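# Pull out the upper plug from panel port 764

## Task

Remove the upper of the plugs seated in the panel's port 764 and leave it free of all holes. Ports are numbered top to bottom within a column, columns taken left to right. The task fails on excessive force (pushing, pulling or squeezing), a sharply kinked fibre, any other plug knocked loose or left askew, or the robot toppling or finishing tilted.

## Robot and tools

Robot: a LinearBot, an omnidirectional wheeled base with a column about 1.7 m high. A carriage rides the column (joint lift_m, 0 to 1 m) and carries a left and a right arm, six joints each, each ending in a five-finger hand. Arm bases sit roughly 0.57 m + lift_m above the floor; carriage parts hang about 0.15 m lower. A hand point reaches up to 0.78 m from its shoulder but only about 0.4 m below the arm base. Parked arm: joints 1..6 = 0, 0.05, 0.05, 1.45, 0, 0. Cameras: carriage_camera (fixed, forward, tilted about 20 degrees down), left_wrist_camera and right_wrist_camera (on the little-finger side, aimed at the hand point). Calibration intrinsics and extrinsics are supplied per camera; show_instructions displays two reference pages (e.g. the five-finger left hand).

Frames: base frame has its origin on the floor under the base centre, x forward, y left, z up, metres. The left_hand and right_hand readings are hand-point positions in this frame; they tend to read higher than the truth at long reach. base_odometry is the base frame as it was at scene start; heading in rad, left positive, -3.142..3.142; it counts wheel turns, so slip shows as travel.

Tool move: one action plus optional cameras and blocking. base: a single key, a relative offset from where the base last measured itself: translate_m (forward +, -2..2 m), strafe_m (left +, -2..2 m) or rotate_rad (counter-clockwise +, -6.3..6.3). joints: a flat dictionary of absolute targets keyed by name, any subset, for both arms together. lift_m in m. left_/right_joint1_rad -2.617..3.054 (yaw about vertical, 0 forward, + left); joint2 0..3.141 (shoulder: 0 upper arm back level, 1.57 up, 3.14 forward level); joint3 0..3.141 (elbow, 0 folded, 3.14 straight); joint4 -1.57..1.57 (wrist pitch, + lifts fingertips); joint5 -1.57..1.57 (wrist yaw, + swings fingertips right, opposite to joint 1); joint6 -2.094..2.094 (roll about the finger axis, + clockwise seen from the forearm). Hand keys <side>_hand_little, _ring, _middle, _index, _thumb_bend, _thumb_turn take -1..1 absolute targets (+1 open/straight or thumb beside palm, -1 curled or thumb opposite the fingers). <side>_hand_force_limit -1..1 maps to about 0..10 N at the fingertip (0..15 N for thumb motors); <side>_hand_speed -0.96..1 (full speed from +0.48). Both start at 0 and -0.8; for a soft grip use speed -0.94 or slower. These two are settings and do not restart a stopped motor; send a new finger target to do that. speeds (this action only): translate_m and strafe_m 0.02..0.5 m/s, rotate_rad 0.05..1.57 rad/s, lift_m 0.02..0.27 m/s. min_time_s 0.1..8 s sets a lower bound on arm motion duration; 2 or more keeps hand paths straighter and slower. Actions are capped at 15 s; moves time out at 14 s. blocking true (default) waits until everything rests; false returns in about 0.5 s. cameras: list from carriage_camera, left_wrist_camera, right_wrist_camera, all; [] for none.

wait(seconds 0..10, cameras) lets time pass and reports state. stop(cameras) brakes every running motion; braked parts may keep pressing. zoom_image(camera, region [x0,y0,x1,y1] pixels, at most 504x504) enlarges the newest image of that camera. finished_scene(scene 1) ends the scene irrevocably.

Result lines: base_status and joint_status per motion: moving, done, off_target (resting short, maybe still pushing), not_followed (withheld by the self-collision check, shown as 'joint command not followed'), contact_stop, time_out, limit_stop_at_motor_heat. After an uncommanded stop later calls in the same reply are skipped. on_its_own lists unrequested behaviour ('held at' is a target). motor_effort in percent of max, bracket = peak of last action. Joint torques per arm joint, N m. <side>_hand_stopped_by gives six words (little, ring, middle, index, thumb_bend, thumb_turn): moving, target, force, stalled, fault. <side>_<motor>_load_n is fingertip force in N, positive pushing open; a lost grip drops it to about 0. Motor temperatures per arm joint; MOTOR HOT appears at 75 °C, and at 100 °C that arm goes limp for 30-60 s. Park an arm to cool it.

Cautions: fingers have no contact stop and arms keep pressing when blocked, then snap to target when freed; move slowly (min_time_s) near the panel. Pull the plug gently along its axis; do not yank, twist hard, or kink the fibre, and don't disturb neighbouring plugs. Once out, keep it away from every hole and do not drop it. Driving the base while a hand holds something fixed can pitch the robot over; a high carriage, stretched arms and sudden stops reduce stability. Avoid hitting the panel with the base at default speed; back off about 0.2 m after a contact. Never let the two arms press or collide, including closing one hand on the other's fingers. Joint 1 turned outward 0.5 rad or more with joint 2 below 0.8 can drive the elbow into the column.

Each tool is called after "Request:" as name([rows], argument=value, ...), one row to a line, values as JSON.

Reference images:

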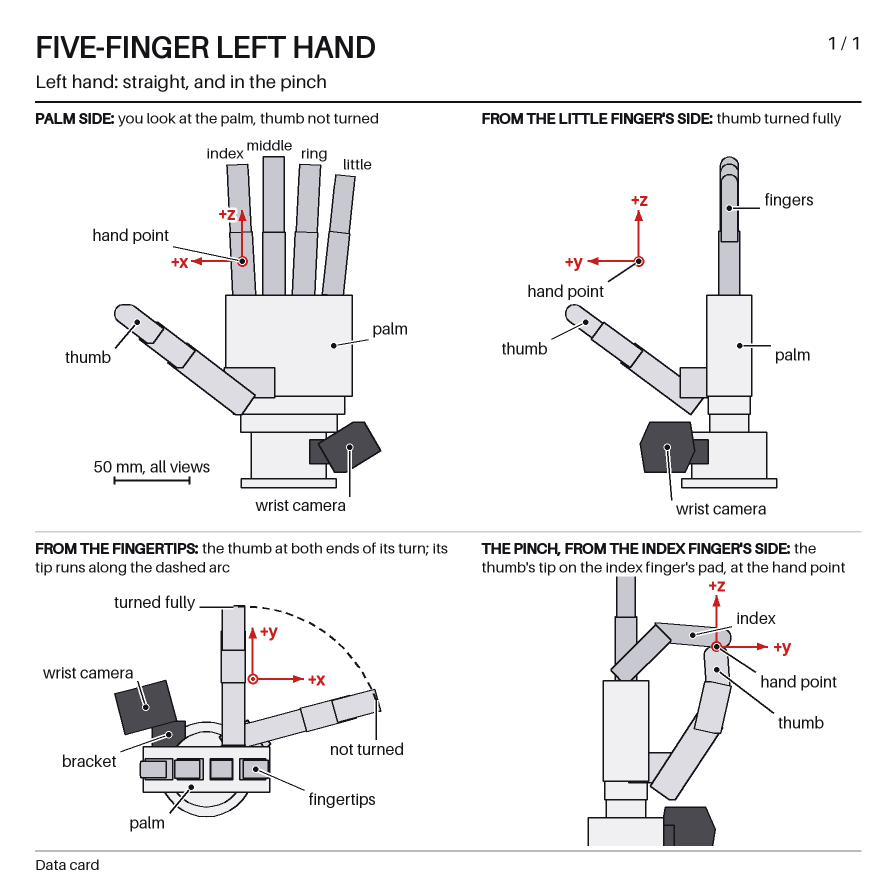

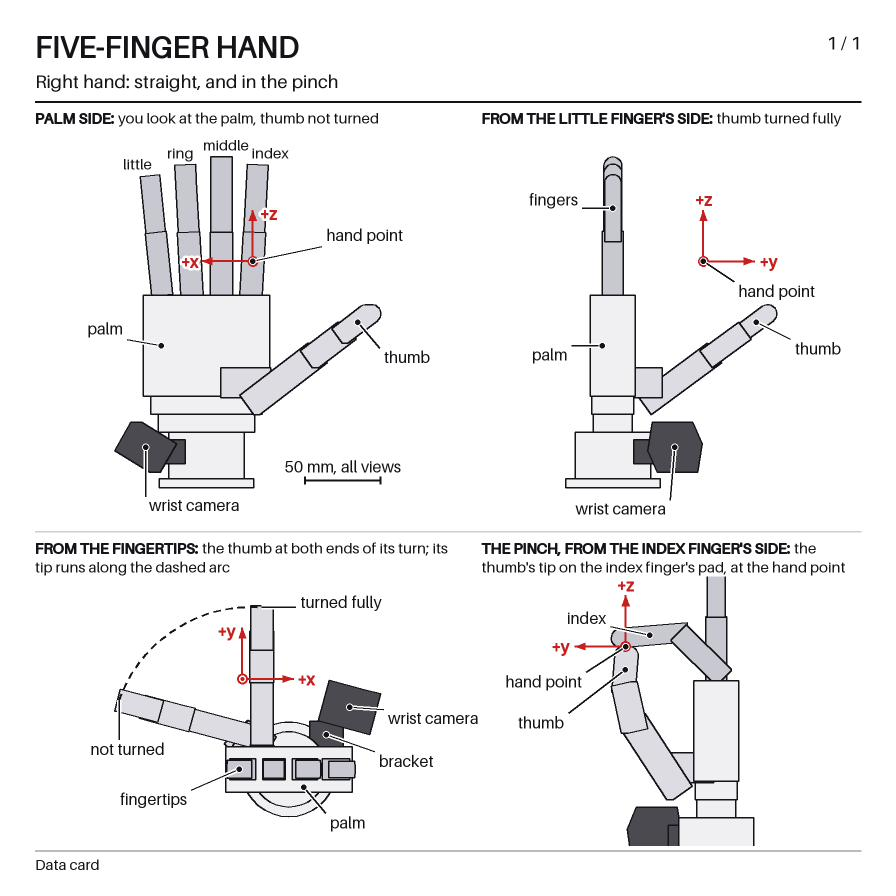

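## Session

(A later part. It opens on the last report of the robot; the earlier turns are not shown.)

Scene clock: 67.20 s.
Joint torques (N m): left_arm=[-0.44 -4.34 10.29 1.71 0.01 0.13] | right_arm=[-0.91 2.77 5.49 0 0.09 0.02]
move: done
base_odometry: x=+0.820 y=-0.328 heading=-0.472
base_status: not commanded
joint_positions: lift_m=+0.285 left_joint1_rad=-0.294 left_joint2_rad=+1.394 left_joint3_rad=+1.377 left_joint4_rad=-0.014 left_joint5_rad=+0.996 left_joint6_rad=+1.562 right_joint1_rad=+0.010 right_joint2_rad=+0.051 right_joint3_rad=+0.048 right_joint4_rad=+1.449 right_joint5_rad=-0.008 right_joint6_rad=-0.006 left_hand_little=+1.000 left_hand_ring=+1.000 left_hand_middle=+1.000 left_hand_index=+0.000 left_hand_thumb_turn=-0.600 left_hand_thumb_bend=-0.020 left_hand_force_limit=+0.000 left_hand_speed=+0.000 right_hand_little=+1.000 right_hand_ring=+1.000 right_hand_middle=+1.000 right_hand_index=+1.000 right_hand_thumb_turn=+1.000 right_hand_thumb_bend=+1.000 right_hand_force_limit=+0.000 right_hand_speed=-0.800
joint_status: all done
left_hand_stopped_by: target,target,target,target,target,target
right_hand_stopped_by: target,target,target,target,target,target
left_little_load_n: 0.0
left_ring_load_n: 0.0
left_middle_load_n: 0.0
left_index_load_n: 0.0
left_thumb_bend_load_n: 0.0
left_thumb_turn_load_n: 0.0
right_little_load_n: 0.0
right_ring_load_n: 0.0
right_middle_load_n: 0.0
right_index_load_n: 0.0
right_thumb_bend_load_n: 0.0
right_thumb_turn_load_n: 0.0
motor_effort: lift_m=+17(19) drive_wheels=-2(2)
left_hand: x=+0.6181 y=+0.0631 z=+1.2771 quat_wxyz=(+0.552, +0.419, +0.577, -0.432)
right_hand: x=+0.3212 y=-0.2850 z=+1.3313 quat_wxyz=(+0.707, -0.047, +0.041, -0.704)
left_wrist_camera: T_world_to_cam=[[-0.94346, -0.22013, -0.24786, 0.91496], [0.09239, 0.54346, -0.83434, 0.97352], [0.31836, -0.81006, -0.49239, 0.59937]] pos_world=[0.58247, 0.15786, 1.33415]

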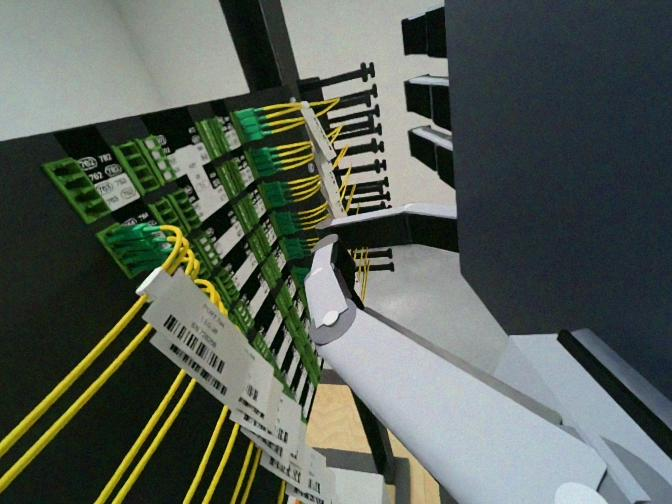

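Request:
move(joints={"lift_m": 0.345, "left_hand_index": 0.3})

Request:
move(base={"strafe_m": 0.01}, speeds={"strafe_m": 0.03})

Request:
move(base={"translate_m": 0.08}, speeds={"translate_m": 0.04}, cameras=["left_wrist_camera", "carriage_camera"])

Request:
zoom_image(camera="left_wrist_camera", region=[230, 220, 390, 370])

Scene clock: 69.93 s.
Joint torques (N m): left_arm=[-0.4 -4.31 10.1 1.69 -0.03 0.13] | right_arm=[-0.91 2.8 5.48 -0.03 0.1 0.02]
move: done
base_odometry: x=+0.820 y=-0.328 heading=-0.472
base_status: not commanded
joint_positions: lift_m=+0.345 left_joint1_rad=-0.294 left_joint2_rad=+1.395 left_joint3_rad=+1.377 left_joint4_rad=-0.006 left_joint5_rad=+0.996 left_joint6_rad=+1.562 right_joint1_rad=+0.010 right_joint2_rad=+0.051 right_joint3_rad=+0.048 right_joint4_rad=+1.449 right_joint5_rad=-0.008 right_joint6_rad=-0.006 left_hand_little=+1.000 left_hand_ring=+1.000 left_hand_middle=+1.000 left_hand_index=+0.300 left_hand_thumb_turn=-0.600 left_hand_thumb_bend=-0.020 left_hand_force_limit=+0.000 left_hand_speed=+0.000 right_hand_little=+1.000 right_hand_ring=+1.000 right_hand_middle=+1.000 right_hand_index=+1.000 right_hand_thumb_turn=+1.000 right_hand_thumb_bend=+1.000 right_hand_force_limit=+0.000 right_hand_speed=-0.800
joint_status: all done
left_hand_stopped_by: target,target,target,target,target,target
right_hand_stopped_by: target,target,target,target,target,target
left_little_load_n: 0.0
left_ring_load_n: 0.0
left_middle_load_n: 0.0
left_index_load_n: 0.0
left_thumb_bend_load_n: 0.0
left_thumb_turn_load_n: 0.0
right_little_load_n: 0.0
right_ring_load_n: 0.0
right_middle_load_n: 0.0
right_index_load_n: 0.0
right_thumb_bend_load_n: 0.0
right_thumb_turn_load_n: 0.0
motor_effort: lift_m=+21(26) drive_wheels=-1(2)
left_hand: x=+0.6187 y=+0.0630 z=+1.3385 quat_wxyz=(+0.555, +0.420, +0.575, -0.430)
right_hand: x=+0.3211 y=-0.2850 z=+1.3908 quat_wxyz=(+0.707, -0.047, +0.041, -0.704)
pictures: none

Scene clock: 70.70 s.
Joint torques (N m): left_arm=[-0.25 -4.42 10.22 1.7 -0.05 0.12] | right_arm=[-0.65 2.92 5.41 0 0.05 0.02]
move: done
base_odometry: x=+0.825 y=-0.320 heading=-0.472
base_status: done
joint_positions: lift_m=+0.345 left_joint1_rad=-0.297 left_joint2_rad=+1.395 left_joint3_rad=+1.377 left_joint4_rad=-0.006 left_joint5_rad=+0.996 left_joint6_rad=+1.562 right_joint1_rad=+0.008 right_joint2_rad=+0.051 right_joint3_rad=+0.048 right_joint4_rad=+1.449 right_joint5_rad=-0.006 right_joint6_rad=-0.006 left_hand_little=+1.000 left_hand_ring=+1.000 left_hand_middle=+1.000 left_hand_index=+0.300 left_hand_thumb_turn=-0.600 left_hand_thumb_bend=-0.020 left_hand_force_limit=+0.000 left_hand_speed=+0.000 right_hand_little=+1.000 right_hand_ring=+1.000 right_hand_middle=+1.000 right_hand_index=+1.000 right_hand_thumb_turn=+1.000 right_hand_thumb_bend=+1.000 right_hand_force_limit=+0.000 right_hand_speed=-0.800
joint_status: not commanded
left_hand_stopped_by: target,target,target,target,target,target
right_hand_stopped_by: target,target,target,target,target,target
left_little_load_n: 0.0
left_ring_load_n: 0.0
left_middle_load_n: 0.0
left_index_load_n: 0.0
left_thumb_bend_load_n: 0.5
left_thumb_turn_load_n: 0.0
right_little_load_n: 0.0
right_ring_load_n: 0.0
right_middle_load_n: 0.0
right_index_load_n: 0.0
right_thumb_bend_load_n: 0.0
right_thumb_turn_load_n: 0.0
motor_effort: lift_m=+21(22) drive_wheels=+2(4)
left_hand: x=+0.6179 y=+0.0619 z=+1.3384 quat_wxyz=(+0.554, +0.420, +0.574, -0.431)
right_hand: x=+0.3212 y=-0.2855 z=+1.3908 quat_wxyz=(+0.706, -0.047, +0.041, -0.705)
pictures: none

Scene clock: 73.27 s.
Joint torques (N m): left_arm=[-0.25 -4.52 10.28 1.67 -0.04 0.13] | right_arm=[-0.7 2.76 5.5 -0.04 0.08 0.02]
move: done
base_odometry: x=+0.896 y=-0.356 heading=-0.472
base_status: done
joint_positions: lift_m=+0.345 left_joint1_rad=-0.297 left_joint2_rad=+1.395 left_joint3_rad=+1.377 left_joint4_rad=-0.006 left_joint5_rad=+0.996 left_joint6_rad=+1.562 right_joint1_rad=+0.008 right_joint2_rad=+0.051 right_joint3_rad=+0.048 right_joint4_rad=+1.450 right_joint5_rad=-0.006 right_joint6_rad=-0.006 left_hand_little=+1.000 left_hand_ring=+1.000 left_hand_middle=+1.000 left_hand_index=+0.300 left_hand_thumb_turn=-0.600 left_hand_thumb_bend=-0.020 left_hand_force_limit=+0.000 left_hand_speed=+0.000 right_hand_little=+1.000 right_hand_ring=+1.000 right_hand_middle=+1.000 right_hand_index=+1.000 right_hand_thumb_turn=+1.000 right_hand_thumb_bend=+1.000 right_hand_force_limit=+0.000 right_hand_speed=-0.800
joint_status: not commanded
left_hand_stopped_by: target,target,target,target,target,target
right_hand_stopped_by: target,target,target,target,target,target
left_little_load_n: 0.0
left_ring_load_n: 0.0
left_middle_load_n: 0.0
left_index_load_n: 0.0
left_thumb_bend_load_n: -0.5
left_thumb_turn_load_n: 0.5
right_little_load_n: 0.0
right_ring_load_n: 0.0
right_middle_load_n: 0.0
right_index_load_n: 0.0
right_thumb_bend_load_n: 0.0
right_thumb_turn_load_n: 0.0
motor_effort: lift_m=+21(23) drive_wheels=+2(8)
left_hand: x=+0.6178 y=+0.0618 z=+1.3383 quat_wxyz=(+0.554, +0.420, +0.574, -0.432)
right_hand: x=+0.3210 y=-0.2855 z=+1.3909 quat_wxyz=(+0.706, -0.046, +0.041, -0.705)
pictures: carriage_camera, left_wrist_camera
carriage_camera: T_world_to_cam=[[0.04533, -0.99871, 0.02275, -0.03744], [-0.33689, -0.03672, -0.94083, 1.32788], [0.94045, 0.03499, -0.33812, 0.3303]] pos_world=[0.13841, -0.00019, 1.36184]
left_wrist_camera: T_world_to_cam=[[-0.94226, -0.21786, -0.25433, 0.93732], [0.10019, 0.54127, -0.83486, 1.02132], [0.31954, -0.81213, -0.48819, 0.62238]] pos_world=[0.582, 0.15684, 1.39488]

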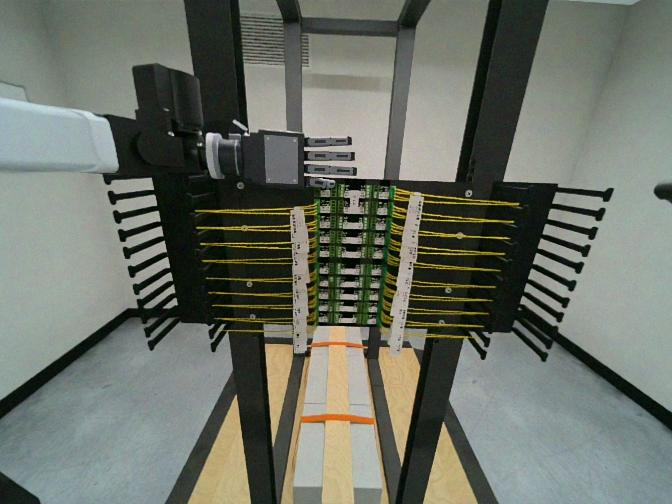

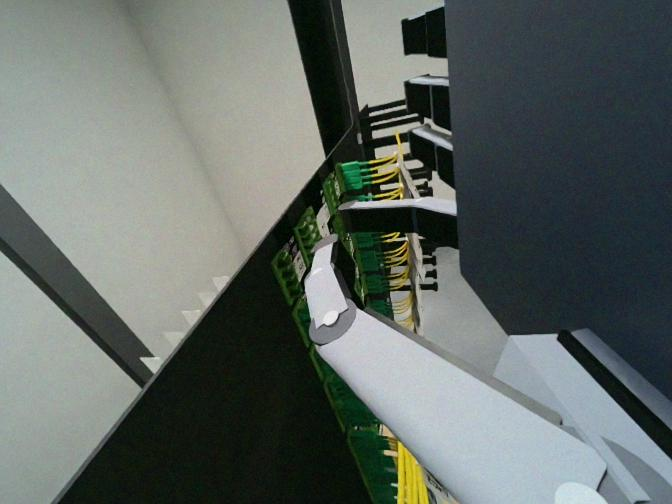

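Scaled by 3.150 from the camera's image (finer frame: 960x720).

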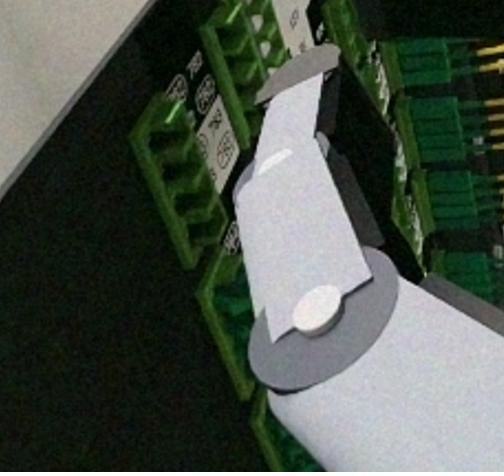

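Request:
move(joints={"right_hand_speed": 0.4, "right_hand_little": -0.9, "right_hand_ring": -0.9, "right_hand_middle": -0.9, "right_hand_index": -0.9, "right_joint1_rad": -0.1, "right_joint2_rad": 1.0, "right_joint3_rad": 1.1, "right_joint4_rad": -0.1, "right_joint5_rad": -1.0, "right_joint6_rad": -1.57}, min_time_s=3, cameras=["carriage_camera"])

Scene clock: 78.17 s.
Joint torques (N m): left_arm=[-0.14 -4.46 10.11 1.65 -0.02 0.11] | right_arm=[-0.94 -1.99 8.85 1.51 -0.17 -0.18]
move: done
base_odometry: x=+0.896 y=-0.356 heading=-0.472
base_status: not commanded
joint_positions: lift_m=+0.345 left_joint1_rad=-0.297 left_joint2_rad=+1.395 left_joint3_rad=+1.377 left_joint4_rad=-0.006 left_joint5_rad=+0.996 left_joint6_rad=+1.562 right_joint1_rad=-0.090 right_joint2_rad=+0.994 right_joint3_rad=+1.073 right_joint4_rad=-0.084 right_joint5_rad=-0.989 right_joint6_rad=-1.560 left_hand_little=+1.000 left_hand_ring=+1.000 left_hand_middle=+1.000 left_hand_index=+0.300 left_hand_thumb_turn=-0.600 left_hand_thumb_bend=-0.020 left_hand_force_limit=+0.000 left_hand_speed=+0.000 right_hand_little=-0.900 right_hand_ring=-0.900 right_hand_middle=-0.900 right_hand_index=-0.900 right_hand_thumb_turn=+1.000 right_hand_thumb_bend=+1.000 right_hand_force_limit=+0.000 right_hand_speed=+0.400
joint_status: all done
left_hand_stopped_by: target,target,target,target,target,target
right_hand_stopped_by: target,target,target,target,target,target
left_little_load_n: 0.0
left_ring_load_n: 0.0
left_middle_load_n: 0.0
left_index_load_n: 0.0
left_thumb_bend_load_n: 0.0
left_thumb_turn_load_n: 0.0
right_little_load_n: 0.0
right_ring_load_n: 0.0
right_middle_load_n: 0.0
right_index_load_n: 0.0
right_thumb_bend_load_n: -0.5
right_thumb_turn_load_n: 0.0
motor_effort: lift_m=+20(22) drive_wheels=+2(3)
left_hand: x=+0.6178 y=+0.0618 z=+1.3383 quat_wxyz=(+0.554, +0.420, +0.574, -0.432)
right_hand: x=+0.5831 y=-0.2201 z=+1.3274 quat_wxyz=(+0.312, -0.640, -0.303, -0.634)
carriage_camera: T_world_to_cam=[[0.04533, -0.99871, 0.02275, -0.03744], [-0.33689, -0.03672, -0.94083, 1.32788], [0.94045, 0.03499, -0.33812, 0.3303]] pos_world=[0.13841, -0.00019, 1.36184]

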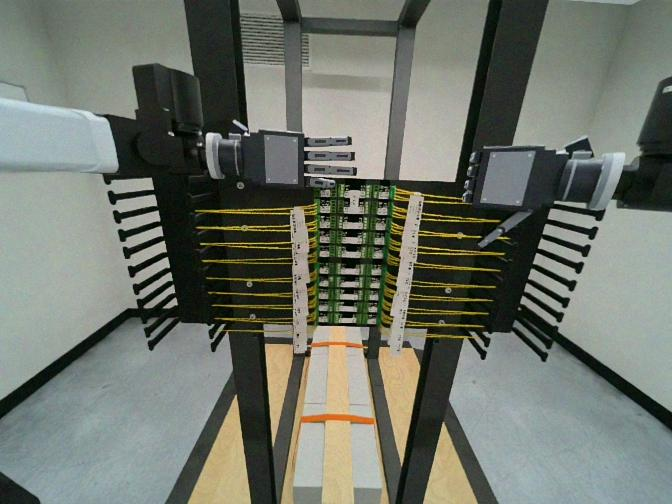

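Request:
move(joints={"right_joint1_rad": 0.27, "right_joint2_rad": 1.3, "right_joint3_rad": 1.42, "right_joint4_rad": -0.12, "right_joint5_rad": -1.0, "right_joint6_rad": -1.57}, min_time_s=3, cameras=["carriage_camera", "right_wrist_camera"])

Scene clock: 81.73 s.
Joint torques (N m): left_arm=[-0.28 -4.45 10.19 1.67 -0.03 0.11] | right_arm=[1.06 -4.1 8.87 1.47 -0.12 -0.15]
move: done
base_odometry: x=+0.896 y=-0.356 heading=-0.472
base_status: not commanded
joint_positions: lift_m=+0.345 left_joint1_rad=-0.297 left_joint2_rad=+1.395 left_joint3_rad=+1.377 left_joint4_rad=-0.006 left_joint5_rad=+0.996 left_joint6_rad=+1.562 right_joint1_rad=+0.260 right_joint2_rad=+1.292 right_joint3_rad=+1.393 right_joint4_rad=-0.106 right_joint5_rad=-0.991 right_joint6_rad=-1.562 left_hand_little=+1.000 left_hand_ring=+1.000 left_hand_middle=+1.000 left_hand_index=+0.300 left_hand_thumb_turn=-0.600 left_hand_thumb_bend=-0.020 left_hand_force_limit=+0.000 left_hand_speed=+0.000 right_hand_little=-0.900 right_hand_ring=-0.900 right_hand_middle=-0.900 right_hand_index=-0.900 right_hand_thumb_turn=+1.000 right_hand_thumb_bend=+1.000 right_hand_force_limit=+0.000 right_hand_speed=+0.400
joint_status: all done
left_hand_stopped_by: target,target,target,target,target,target
right_hand_stopped_by: target,target,target,target,target,target
left_little_load_n: 0.0
left_ring_load_n: 0.0
left_middle_load_n: 0.0
left_index_load_n: 0.0
left_thumb_bend_load_n: 0.0
left_thumb_turn_load_n: 0.0
right_little_load_n: 0.0
right_ring_load_n: 0.0
right_middle_load_n: 0.0
right_index_load_n: 0.0
right_thumb_bend_load_n: 0.0
right_thumb_turn_load_n: 0.0
motor_effort: lift_m=+20(23) drive_wheels=+1(3)
left_hand: x=+0.6178 y=+0.0618 z=+1.3383 quat_wxyz=(+0.554, +0.420, +0.574, -0.432)
right_hand: x=+0.5950 y=-0.0858 z=+1.3653 quat_wxyz=(+0.417, -0.577, -0.411, -0.570)
carriage_camera: T_world_to_cam=[[0.04533, -0.99871, 0.02275, -0.03744], [-0.33689, -0.03672, -0.94083, 1.32788], [0.94045, 0.03499, -0.33812, 0.3303]] pos_world=[0.13841, -0.00019, 1.36184]
right_wrist_camera: T_world_to_cam=[[0.92607, -0.27073, 0.26288, -0.93413], [0.08389, -0.5315, -0.8429, 1.05976], [0.36792, 0.80263, -0.46949, 0.60657]] pos_world=[0.553, -0.17649, 1.42361]

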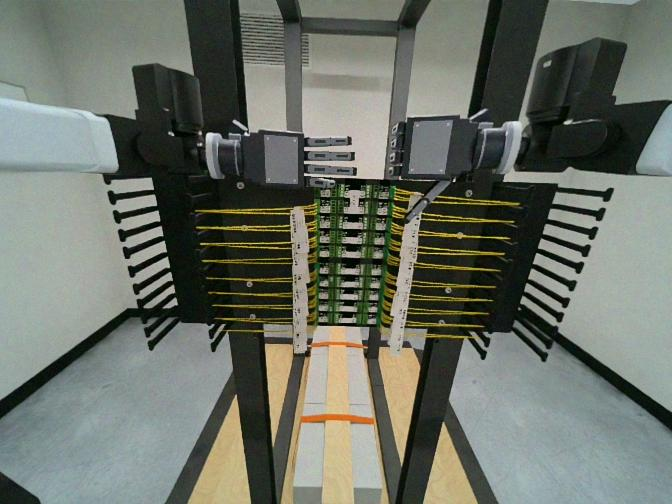

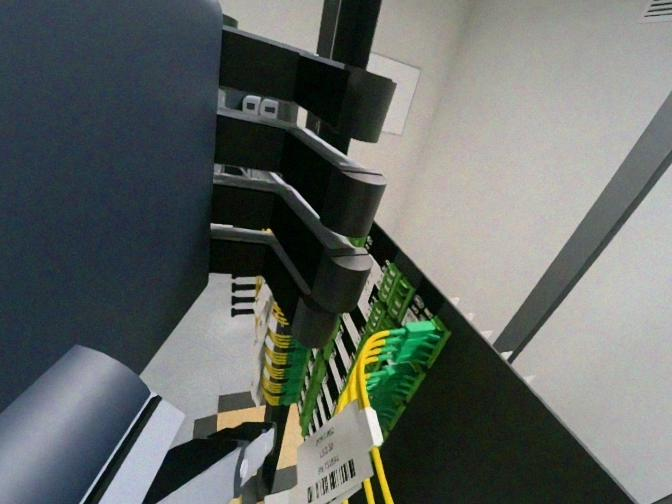

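Request:
zoom_image(camera="right_wrist_camera", region=[200, 60, 400, 200])

Scaled by 2.520 from the camera's image (finer frame: 960x720).

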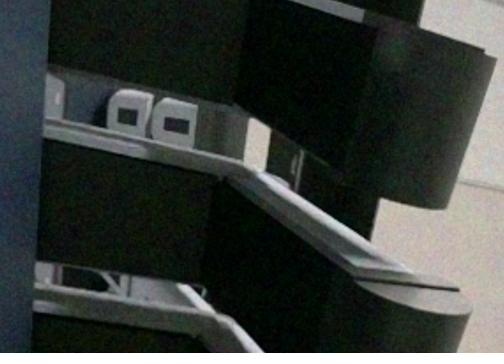

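Request:
move(joints={"right_joint1_rad": 0.2, "right_joint2_rad": 1.65, "right_joint3_rad": 2.12, "right_joint4_rad": -0.45, "right_joint5_rad": -1.5, "right_joint6_rad": -1.57, "left_hand_index": 0.0}, min_time_s=3, cameras=["carriage_camera", "right_wrist_camera", "left_wrist_camera"])

Request:
zoom_image(camera="left_wrist_camera", region=[280, 190, 400, 300])

Scene clock: 86.60 s.
Joint torques (N m): left_arm=[-0.21 -4.52 10.1 1.67 -0.03 0.11] | right_arm=[-0.91 -5.64 7.12 1.1 -0.12 -0.14]
move: done
base_odometry: x=+0.896 y=-0.356 heading=-0.472
base_status: not commanded
joint_positions: lift_m=+0.345 left_joint1_rad=-0.297 left_joint2_rad=+1.395 left_joint3_rad=+1.377 left_joint4_rad=-0.006 left_joint5_rad=+0.996 left_joint6_rad=+1.562 right_joint1_rad=+0.210 right_joint2_rad=+1.641 right_joint3_rad=+2.098 right_joint4_rad=-0.434 right_joint5_rad=-1.489 right_joint6_rad=-1.563 left_hand_little=+1.000 left_hand_ring=+1.000 left_hand_middle=+1.000 left_hand_index=+0.000 left_hand_thumb_turn=-0.600 left_hand_thumb_bend=-0.020 left_hand_force_limit=+0.000 left_hand_speed=+0.000 right_hand_little=-0.900 right_hand_ring=-0.900 right_hand_middle=-0.900 right_hand_index=-0.900 right_hand_thumb_turn=+1.000 right_hand_thumb_bend=+1.000 right_hand_force_limit=+0.000 right_hand_speed=+0.400
joint_status: all done
left_hand_stopped_by: target,target,target,target,target,target
right_hand_stopped_by: target,target,target,target,target,target
left_little_load_n: 0.0
left_ring_load_n: 0.0
left_middle_load_n: 0.0
left_index_load_n: 0.0
left_thumb_bend_load_n: 0.0
left_thumb_turn_load_n: 0.0
right_little_load_n: 0.0
right_ring_load_n: 0.0
right_middle_load_n: 0.0
right_index_load_n: 0.0
right_thumb_bend_load_n: 0.0
right_thumb_turn_load_n: 0.0
motor_effort: lift_m=+20(23) drive_wheels=+2(3)
left_hand: x=+0.6178 y=+0.0618 z=+1.3383 quat_wxyz=(+0.554, +0.420, +0.574, -0.432)
right_hand: x=+0.5612 y=-0.0537 z=+1.4571 quat_wxyz=(+0.528, -0.463, -0.534, -0.471)
pictures: carriage_camera, left_wrist_camera, right_wrist_camera
carriage_camera: T_world_to_cam=[[0.04533, -0.99871, 0.02275, -0.03744], [-0.33689, -0.03672, -0.94083, 1.32788], [0.94045, 0.03499, -0.33812, 0.3303]] pos_world=[0.13841, -0.00019, 1.36184]
left_wrist_camera: T_world_to_cam=[[-0.94226, -0.21786, -0.25433, 0.93732], [0.10019, 0.54127, -0.83486, 1.02132], [0.31954, -0.81213, -0.48819, 0.62238]] pos_world=[0.582, 0.15684, 1.39488]
right_wrist_camera: T_world_to_cam=[[0.94452, 0.15484, 0.28967, -0.94486], [0.32844, -0.43601, -0.83786, 1.01755], [-0.00343, 0.88652, -0.46268, 0.83923]] pos_world=[0.56111, -0.15402, 1.51457]

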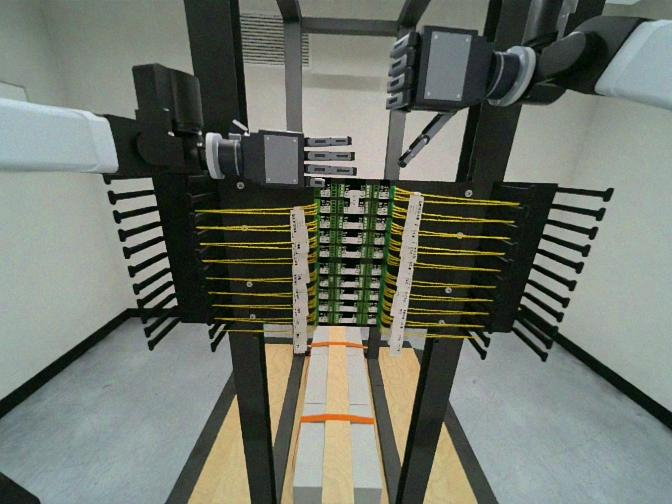

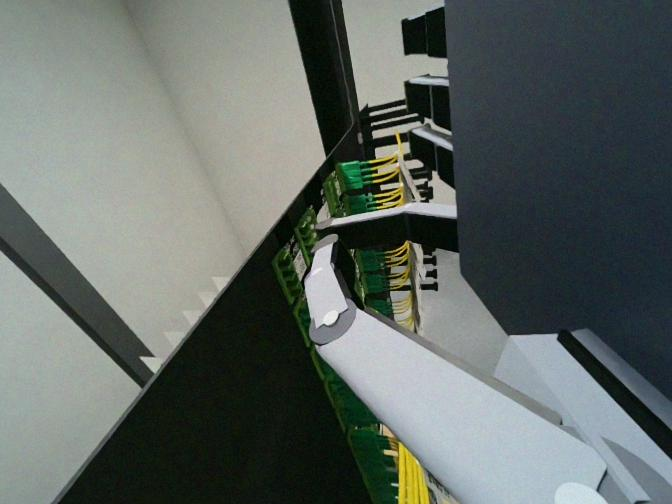

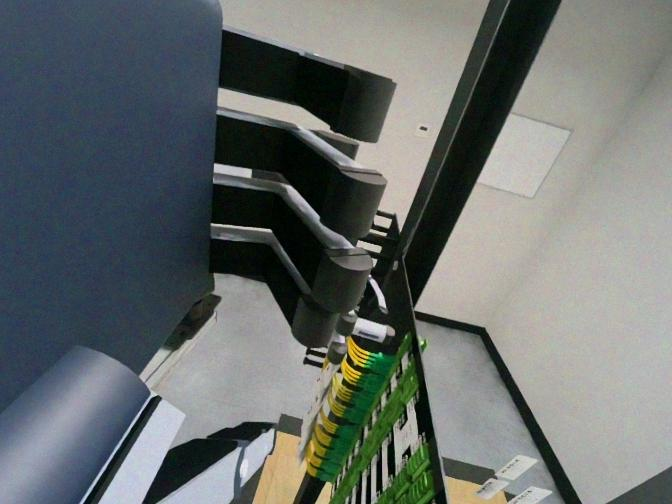

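Scaled by 4.200 from the camera's image (finer frame: 960x720).

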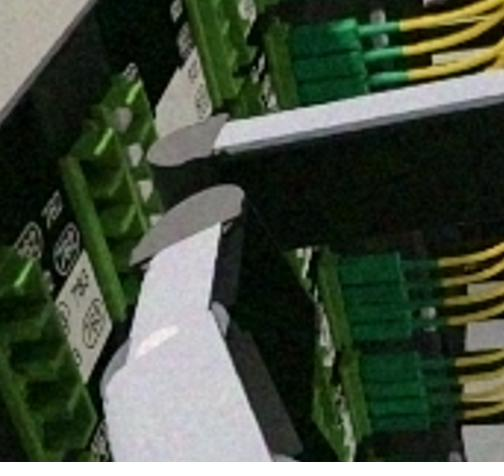

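Request:
zoom_image(camera="right_wrist_camera", region=[300, 270, 460, 390])

Scaled by 3.150 from the camera's image (finer frame: 960x720).

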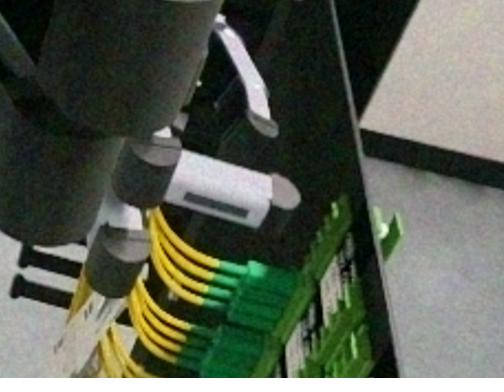

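Request:
zoom_image(camera="right_wrist_camera", region=[350, 280, 430, 380])

Scaled by 5.040 from the camera's image (finer frame: 960x720).

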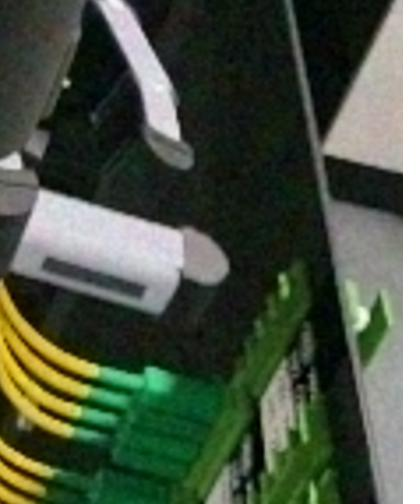

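Request:
move(base={"translate_m": 0.012}, speeds={"translate_m": 0.03, "lift_m": 0.03}, joints={"lift_m": 0.325}, cameras=["right_wrist_camera", "left_wrist_camera"])

Request:
zoom_image(camera="right_wrist_camera", region=[340, 270, 440, 370])

Request:
zoom_image(camera="left_wrist_camera", region=[270, 190, 390, 300])

Scene clock: 89.70 s.
Joint torques (N m): left_arm=[-0.2 -4.33 10.14 1.72 -0.01 0.11] | right_arm=[-0.68 -6.61 6.69 1.14 -0.09 -0.13]
move: done
base_odometry: x=+0.907 y=-0.361 heading=-0.471
base_status: done
joint_positions: lift_m=+0.325 left_joint1_rad=-0.297 left_joint2_rad=+1.395 left_joint3_rad=+1.377 left_joint4_rad=-0.009 left_joint5_rad=+0.995 left_joint6_rad=+1.562 right_joint1_rad=+0.208 right_joint2_rad=+1.651 right_joint3_rad=+2.104 right_joint4_rad=-0.441 right_joint5_rad=-1.494 right_joint6_rad=-1.563 left_hand_little=+1.000 left_hand_ring=+1.000 left_hand_middle=+1.000 left_hand_index=+0.000 left_hand_thumb_turn=-0.600 left_hand_thumb_bend=-0.020 left_hand_force_limit=+0.000 left_hand_speed=+0.000 right_hand_little=-0.900 right_hand_ring=-0.900 right_hand_middle=-0.900 right_hand_index=-0.900 right_hand_thumb_turn=+1.000 right_hand_thumb_bend=+1.000 right_hand_force_limit=+0.000 right_hand_speed=+0.400
joint_status: all done
left_hand_stopped_by: target,target,target,target,target,target
right_hand_stopped_by: target,target,target,target,target,target
left_little_load_n: 0.0
left_ring_load_n: 0.0
left_middle_load_n: 0.0
left_index_load_n: 0.0
left_thumb_bend_load_n: 0.0
left_thumb_turn_load_n: 0.0
right_little_load_n: 0.0
right_ring_load_n: 0.0
right_middle_load_n: 0.0
right_index_load_n: 0.0
right_thumb_bend_load_n: 0.0
right_thumb_turn_load_n: 0.0
motor_effort: lift_m=+17(18) drive_wheels=-2(8)
left_hand: x=+0.6180 y=+0.0621 z=+1.3181 quat_wxyz=(+0.554, +0.420, +0.576, -0.431)
right_hand: x=+0.5634 y=-0.0537 z=+1.4352 quat_wxyz=(+0.531, -0.465, -0.533, -0.468)
pictures: left_wrist_camera, right_wrist_camera
left_wrist_camera: T_world_to_cam=[[-0.9426, -0.21938, -0.25173, 0.92935], [0.09669, 0.54225, -0.83464, 1.00614], [0.31961, -0.81107, -0.48991, 0.61493]] pos_world=[0.58218, 0.15705, 1.37497]
right_wrist_camera: T_world_to_cam=[[0.94683, 0.15827, 0.2801, -0.92804], [0.32155, -0.43682, -0.84012, 1.0056], [-0.01061, 0.88552, -0.46448, 0.83573]] pos_world=[0.56422, -0.15391, 1.49295]

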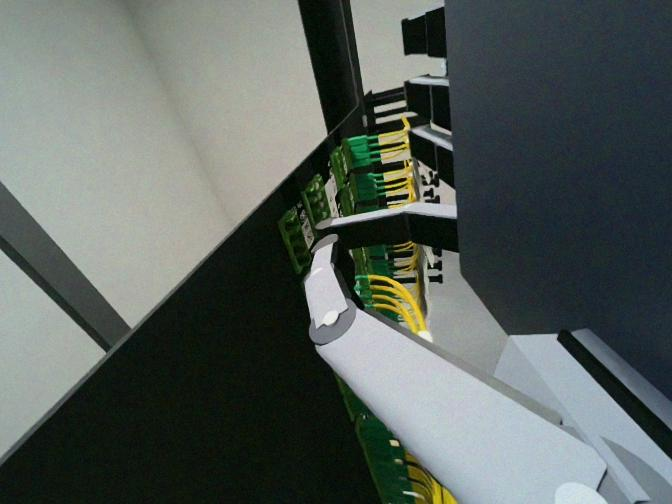

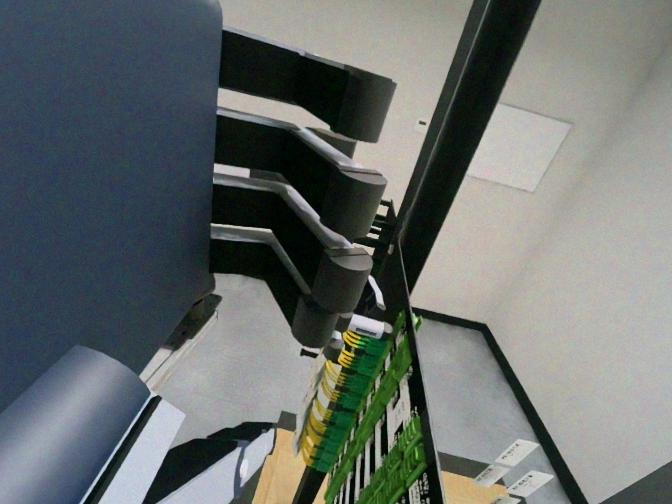

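Scaled by 5.040 from the camera's image (finer frame: 960x720).

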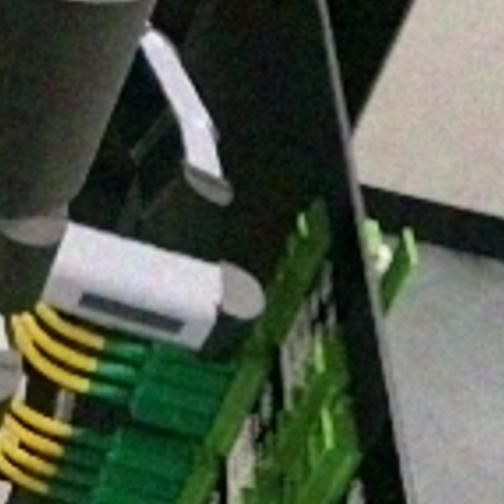

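Scaled by 4.200 from the camera's image (finer frame: 960x720).

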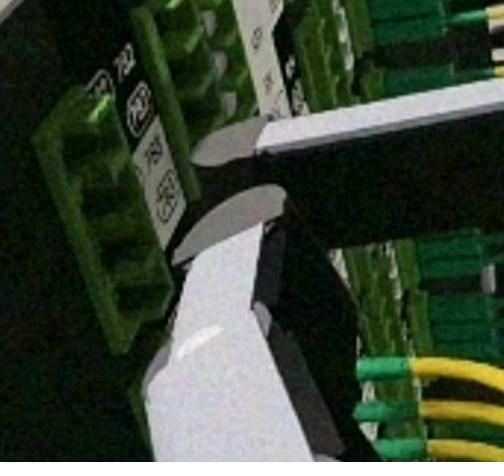

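Request:
move(base={"strafe_m": -0.005}, speeds={"strafe_m": 0.02}, joints={"left_hand_index": 0.1})

Request:
move(joints={"lift_m": 0.318}, speeds={"lift_m": 0.02}, cameras=["right_wrist_camera", "left_wrist_camera"])

Request:
zoom_image(camera="right_wrist_camera", region=[340, 270, 440, 370])

Request:
zoom_image(camera="left_wrist_camera", region=[290, 190, 390, 290])

Scene clock: 91.00 s.
Joint torques (N m): left_arm=[-0.18 -4.45 10.13 1.71 -0.04 0.12] | right_arm=[-0.36 -6.5 6.75 1.18 -0.07 -0.14]
move: done
base_odometry: x=+0.905 y=-0.365 heading=-0.471
base_status: done
joint_positions: lift_m=+0.325 left_joint1_rad=-0.297 left_joint2_rad=+1.395 left_joint3_rad=+1.377 left_joint4_rad=-0.010 left_joint5_rad=+0.995 left_joint6_rad=+1.562 right_joint1_rad=+0.204 right_joint2_rad=+1.651 right_joint3_rad=+2.104 right_joint4_rad=-0.442 right_joint5_rad=-1.496 right_joint6_rad=-1.563 left_hand_little=+1.000 left_hand_ring=+1.000 left_hand_middle=+1.000 left_hand_index=+0.100 left_hand_thumb_turn=-0.600 left_hand_thumb_bend=-0.020 left_hand_force_limit=+0.000 left_hand_speed=+0.000 right_hand_little=-0.900 right_hand_ring=-0.900 right_hand_middle=-0.900 right_hand_index=-0.900 right_hand_thumb_turn=+1.000 right_hand_thumb_bend=+1.000 right_hand_force_limit=+0.000 right_hand_speed=+0.400
joint_status: all done
left_hand_stopped_by: target,target,target,target,target,target
right_hand_stopped_by: target,target,target,target,target,target
left_little_load_n: 0.0
left_ring_load_n: 0.0
left_middle_load_n: 0.0
left_index_load_n: 0.0
left_thumb_bend_load_n: 0.0
left_thumb_turn_load_n: 0.0
right_little_load_n: 0.0
right_ring_load_n: 0.0
right_middle_load_n: 0.0
right_index_load_n: 0.0
right_thumb_bend_load_n: 0.0
right_thumb_turn_load_n: 0.0
motor_effort: lift_m=+15(18) drive_wheels=+2(5)
left_hand: x=+0.6178 y=+0.0618 z=+1.3180 quat_wxyz=(+0.553, +0.420, +0.576, -0.432)
right_hand: x=+0.5641 y=-0.0549 z=+1.4351 quat_wxyz=(+0.531, -0.465, -0.532, -0.468)
pictures: none

Scene clock: 91.63 s.
Joint torques (N m): left_arm=[-0.21 -4.59 10.18 1.73 -0.05 0.12] | right_arm=[-0.17 -6.49 6.71 1.18 -0.12 -0.14]
move: done
base_odometry: x=+0.905 y=-0.365 heading=-0.471
base_status: not commanded
joint_positions: lift_m=+0.318 left_joint1_rad=-0.297 left_joint2_rad=+1.395 left_joint3_rad=+1.377 left_joint4_rad=-0.010 left_joint5_rad=+0.995 left_joint6_rad=+1.562 right_joint1_rad=+0.204 right_joint2_rad=+1.651 right_joint3_rad=+2.104 right_joint4_rad=-0.442 right_joint5_rad=-1.496 right_joint6_rad=-1.563 left_hand_little=+1.000 left_hand_ring=+1.000 left_hand_middle=+1.000 left_hand_index=+0.100 left_hand_thumb_turn=-0.600 left_hand_thumb_bend=-0.020 left_hand_force_limit=+0.000 left_hand_speed=+0.000 right_hand_little=-0.900 right_hand_ring=-0.900 right_hand_middle=-0.900 right_hand_index=-0.900 right_hand_thumb_turn=+1.000 right_hand_thumb_bend=+1.000 right_hand_force_limit=+0.000 right_hand_speed=+0.400
joint_status: all done
left_hand_stopped_by: target,target,target,target,target,target
right_hand_stopped_by: target,target,target,target,target,target
left_little_load_n: 0.0
left_ring_load_n: 0.0
left_middle_load_n: 0.0
left_index_load_n: 0.0
left_thumb_bend_load_n: 0.0
left_thumb_turn_load_n: 0.0
right_little_load_n: 0.0
right_ring_load_n: 0.0
right_middle_load_n: 0.0
right_index_load_n: 0.0
right_thumb_bend_load_n: 0.0
right_thumb_turn_load_n: 0.0
motor_effort: lift_m=+16(18) drive_wheels=+2(3)
left_hand: x=+0.6178 y=+0.0619 z=+1.3110 quat_wxyz=(+0.553, +0.420, +0.576, -0.432)
right_hand: x=+0.5640 y=-0.0549 z=+1.4280 quat_wxyz=(+0.531, -0.466, -0.532, -0.468)
pictures: left_wrist_camera, right_wrist_camera
left_wrist_camera: T_world_to_cam=[[-0.94305, -0.21824, -0.25107, 0.92659], [0.0967, 0.54229, -0.83461, 1.00029], [0.3183, -0.81135, -0.4903, 0.61265]] pos_world=[0.58208, 0.15685, 1.36787]
right_wrist_camera: T_world_to_cam=[[0.94755, 0.15654, 0.27864, -0.9248], [0.31946, -0.43771, -0.84045, 1.00039], [-0.0096, 0.88538, -0.46476, 0.83328]] pos_world=[0.56471, -0.15512, 1.48574]

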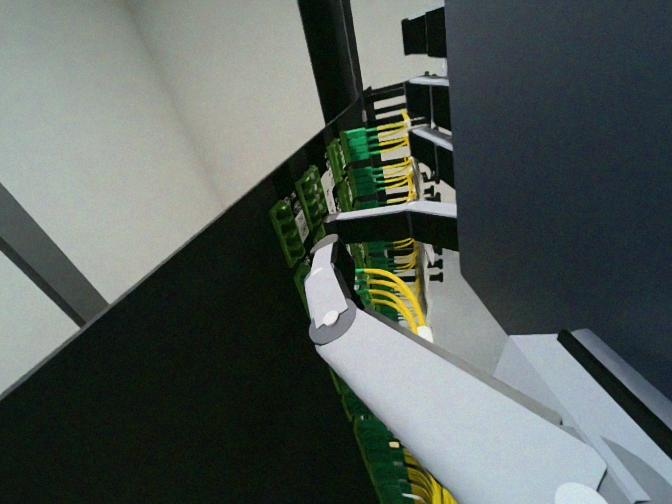

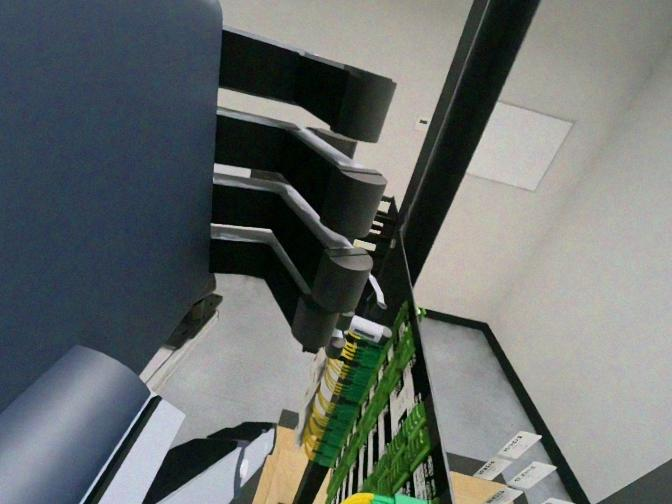

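Scaled by 5.040 from the camera's image (finer frame: 960x720).

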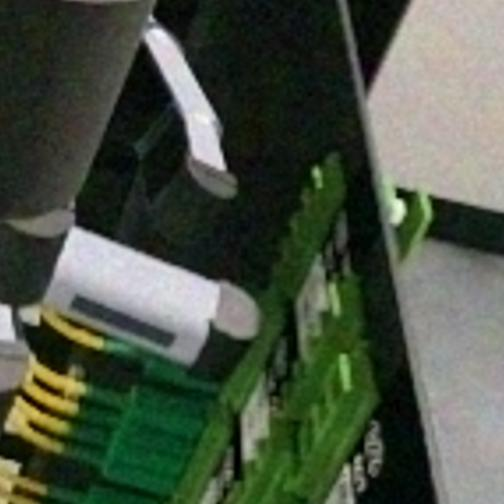

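Scaled by 5.040 from the camera's image (finer frame: 960x720).

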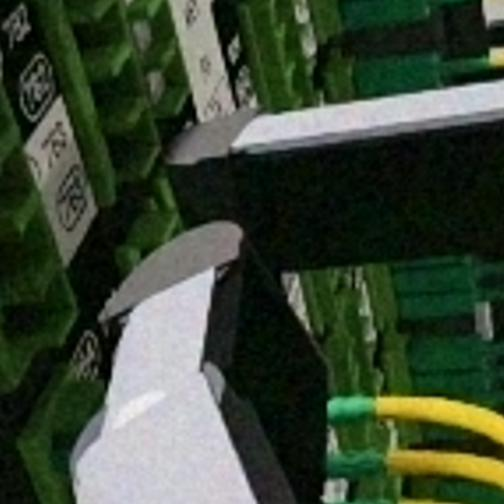

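Request:
move(joints={"lift_m": 0.325, "left_hand_thumb_turn": -0.38, "left_hand_thumb_bend": 0.05}, speeds={"lift_m": 0.03}, cameras=["right_wrist_camera", "left_wrist_camera"])

Request:
zoom_image(camera="right_wrist_camera", region=[340, 270, 440, 370])

Request:
zoom_image(camera="left_wrist_camera", region=[290, 190, 390, 290])

Scene clock: 93.77 s.
Joint torques (N m): left_arm=[-0.18 -4.49 10.21 1.7 -0.01 0.11] | right_arm=[-0.35 -6.49 6.61 1.16 -0.07 -0.13]
move: done
base_odometry: x=+0.905 y=-0.365 heading=-0.471
base_status: not commanded
joint_positions: lift_m=+0.325 left_joint1_rad=-0.297 left_joint2_rad=+1.395 left_joint3_rad=+1.377 left_joint4_rad=-0.009 left_joint5_rad=+0.995 left_joint6_rad=+1.562 right_joint1_rad=+0.204 right_joint2_rad=+1.651 right_joint3_rad=+2.104 right_joint4_rad=-0.442 right_joint5_rad=-1.496 right_joint6_rad=-1.564 left_hand_little=+1.000 left_hand_ring=+1.000 left_hand_middle=+1.000 left_hand_index=+0.100 left_hand_thumb_turn=-0.380 left_hand_thumb_bend=+0.050 left_hand_force_limit=+0.000 left_hand_speed=+0.000 right_hand_little=-0.900 right_hand_ring=-0.900 right_hand_middle=-0.900 right_hand_index=-0.900 right_hand_thumb_turn=+1.000 right_hand_thumb_bend=+1.000 right_hand_force_limit=+0.000 right_hand_speed=+0.400
joint_status: all done
left_hand_stopped_by: target,target,target,target,target,target
right_hand_stopped_by: target,target,target,target,target,target
left_little_load_n: 0.5
left_ring_load_n: 0.0
left_middle_load_n: 0.0
left_index_load_n: 0.0
left_thumb_bend_load_n: 0.0
left_thumb_turn_load_n: 0.0
right_little_load_n: 0.0
right_ring_load_n: 0.0
right_middle_load_n: 0.0
right_index_load_n: 0.0
right_thumb_bend_load_n: 0.0
right_thumb_turn_load_n: 0.0
motor_effort: lift_m=+23(24) drive_wheels=+2(2)
left_hand: x=+0.6178 y=+0.0618 z=+1.3177 quat_wxyz=(+0.554, +0.420, +0.575, -0.432)
right_hand: x=+0.5640 y=-0.0549 z=+1.4344 quat_wxyz=(+0.531, -0.465, -0.532, -0.468)
pictures: left_wrist_camera, right_wrist_camera
left_wrist_camera: T_world_to_cam=[[-0.94266, -0.21842, -0.25235, 0.92982], [0.09787, 0.54194, -0.8347, 1.00529], [0.31907, -0.81154, -0.48949, 0.61435]] pos_world=[0.58209, 0.15685, 1.37447]
right_wrist_camera: T_world_to_cam=[[0.94742, 0.15656, 0.27908, -0.92707], [0.31986, -0.4377, -0.8403, 1.00536], [-0.00941, 0.88538, -0.46476, 0.83615]] pos_world=[0.56461, -0.15512, 1.49214]

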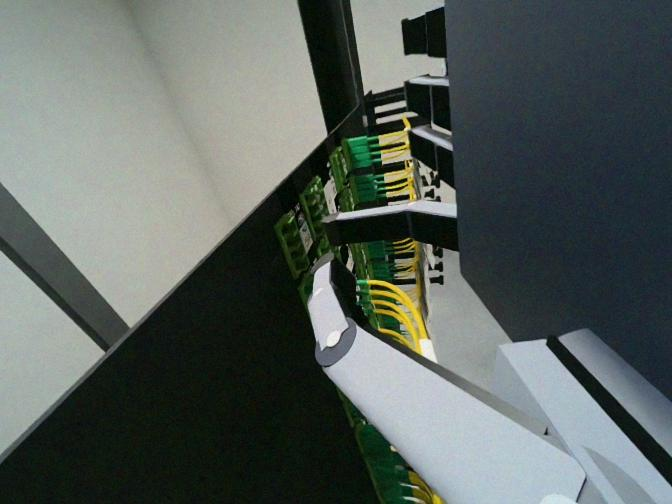

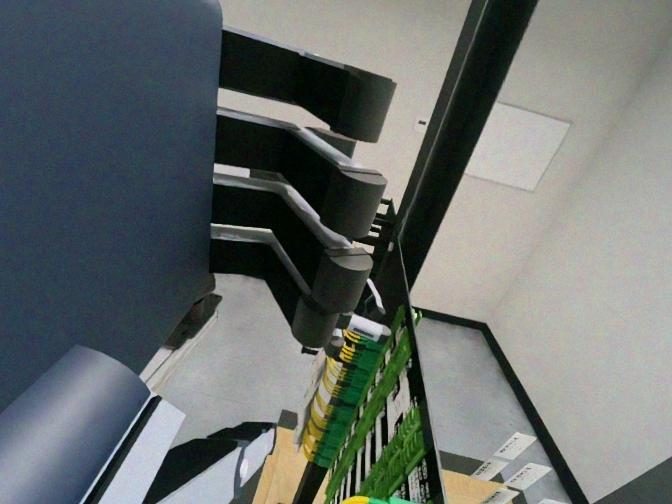

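Scaled by 5.040 from the camera's image (finer frame: 960x720).

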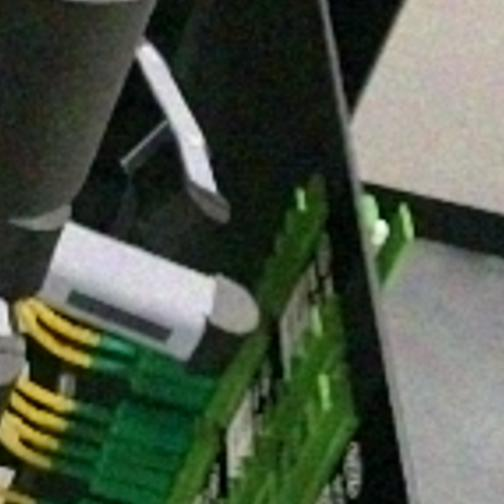

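Scaled by 5.040 from the camera's image (finer frame: 960x720).

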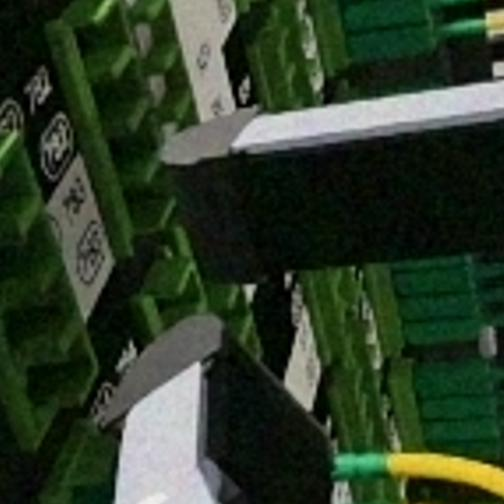

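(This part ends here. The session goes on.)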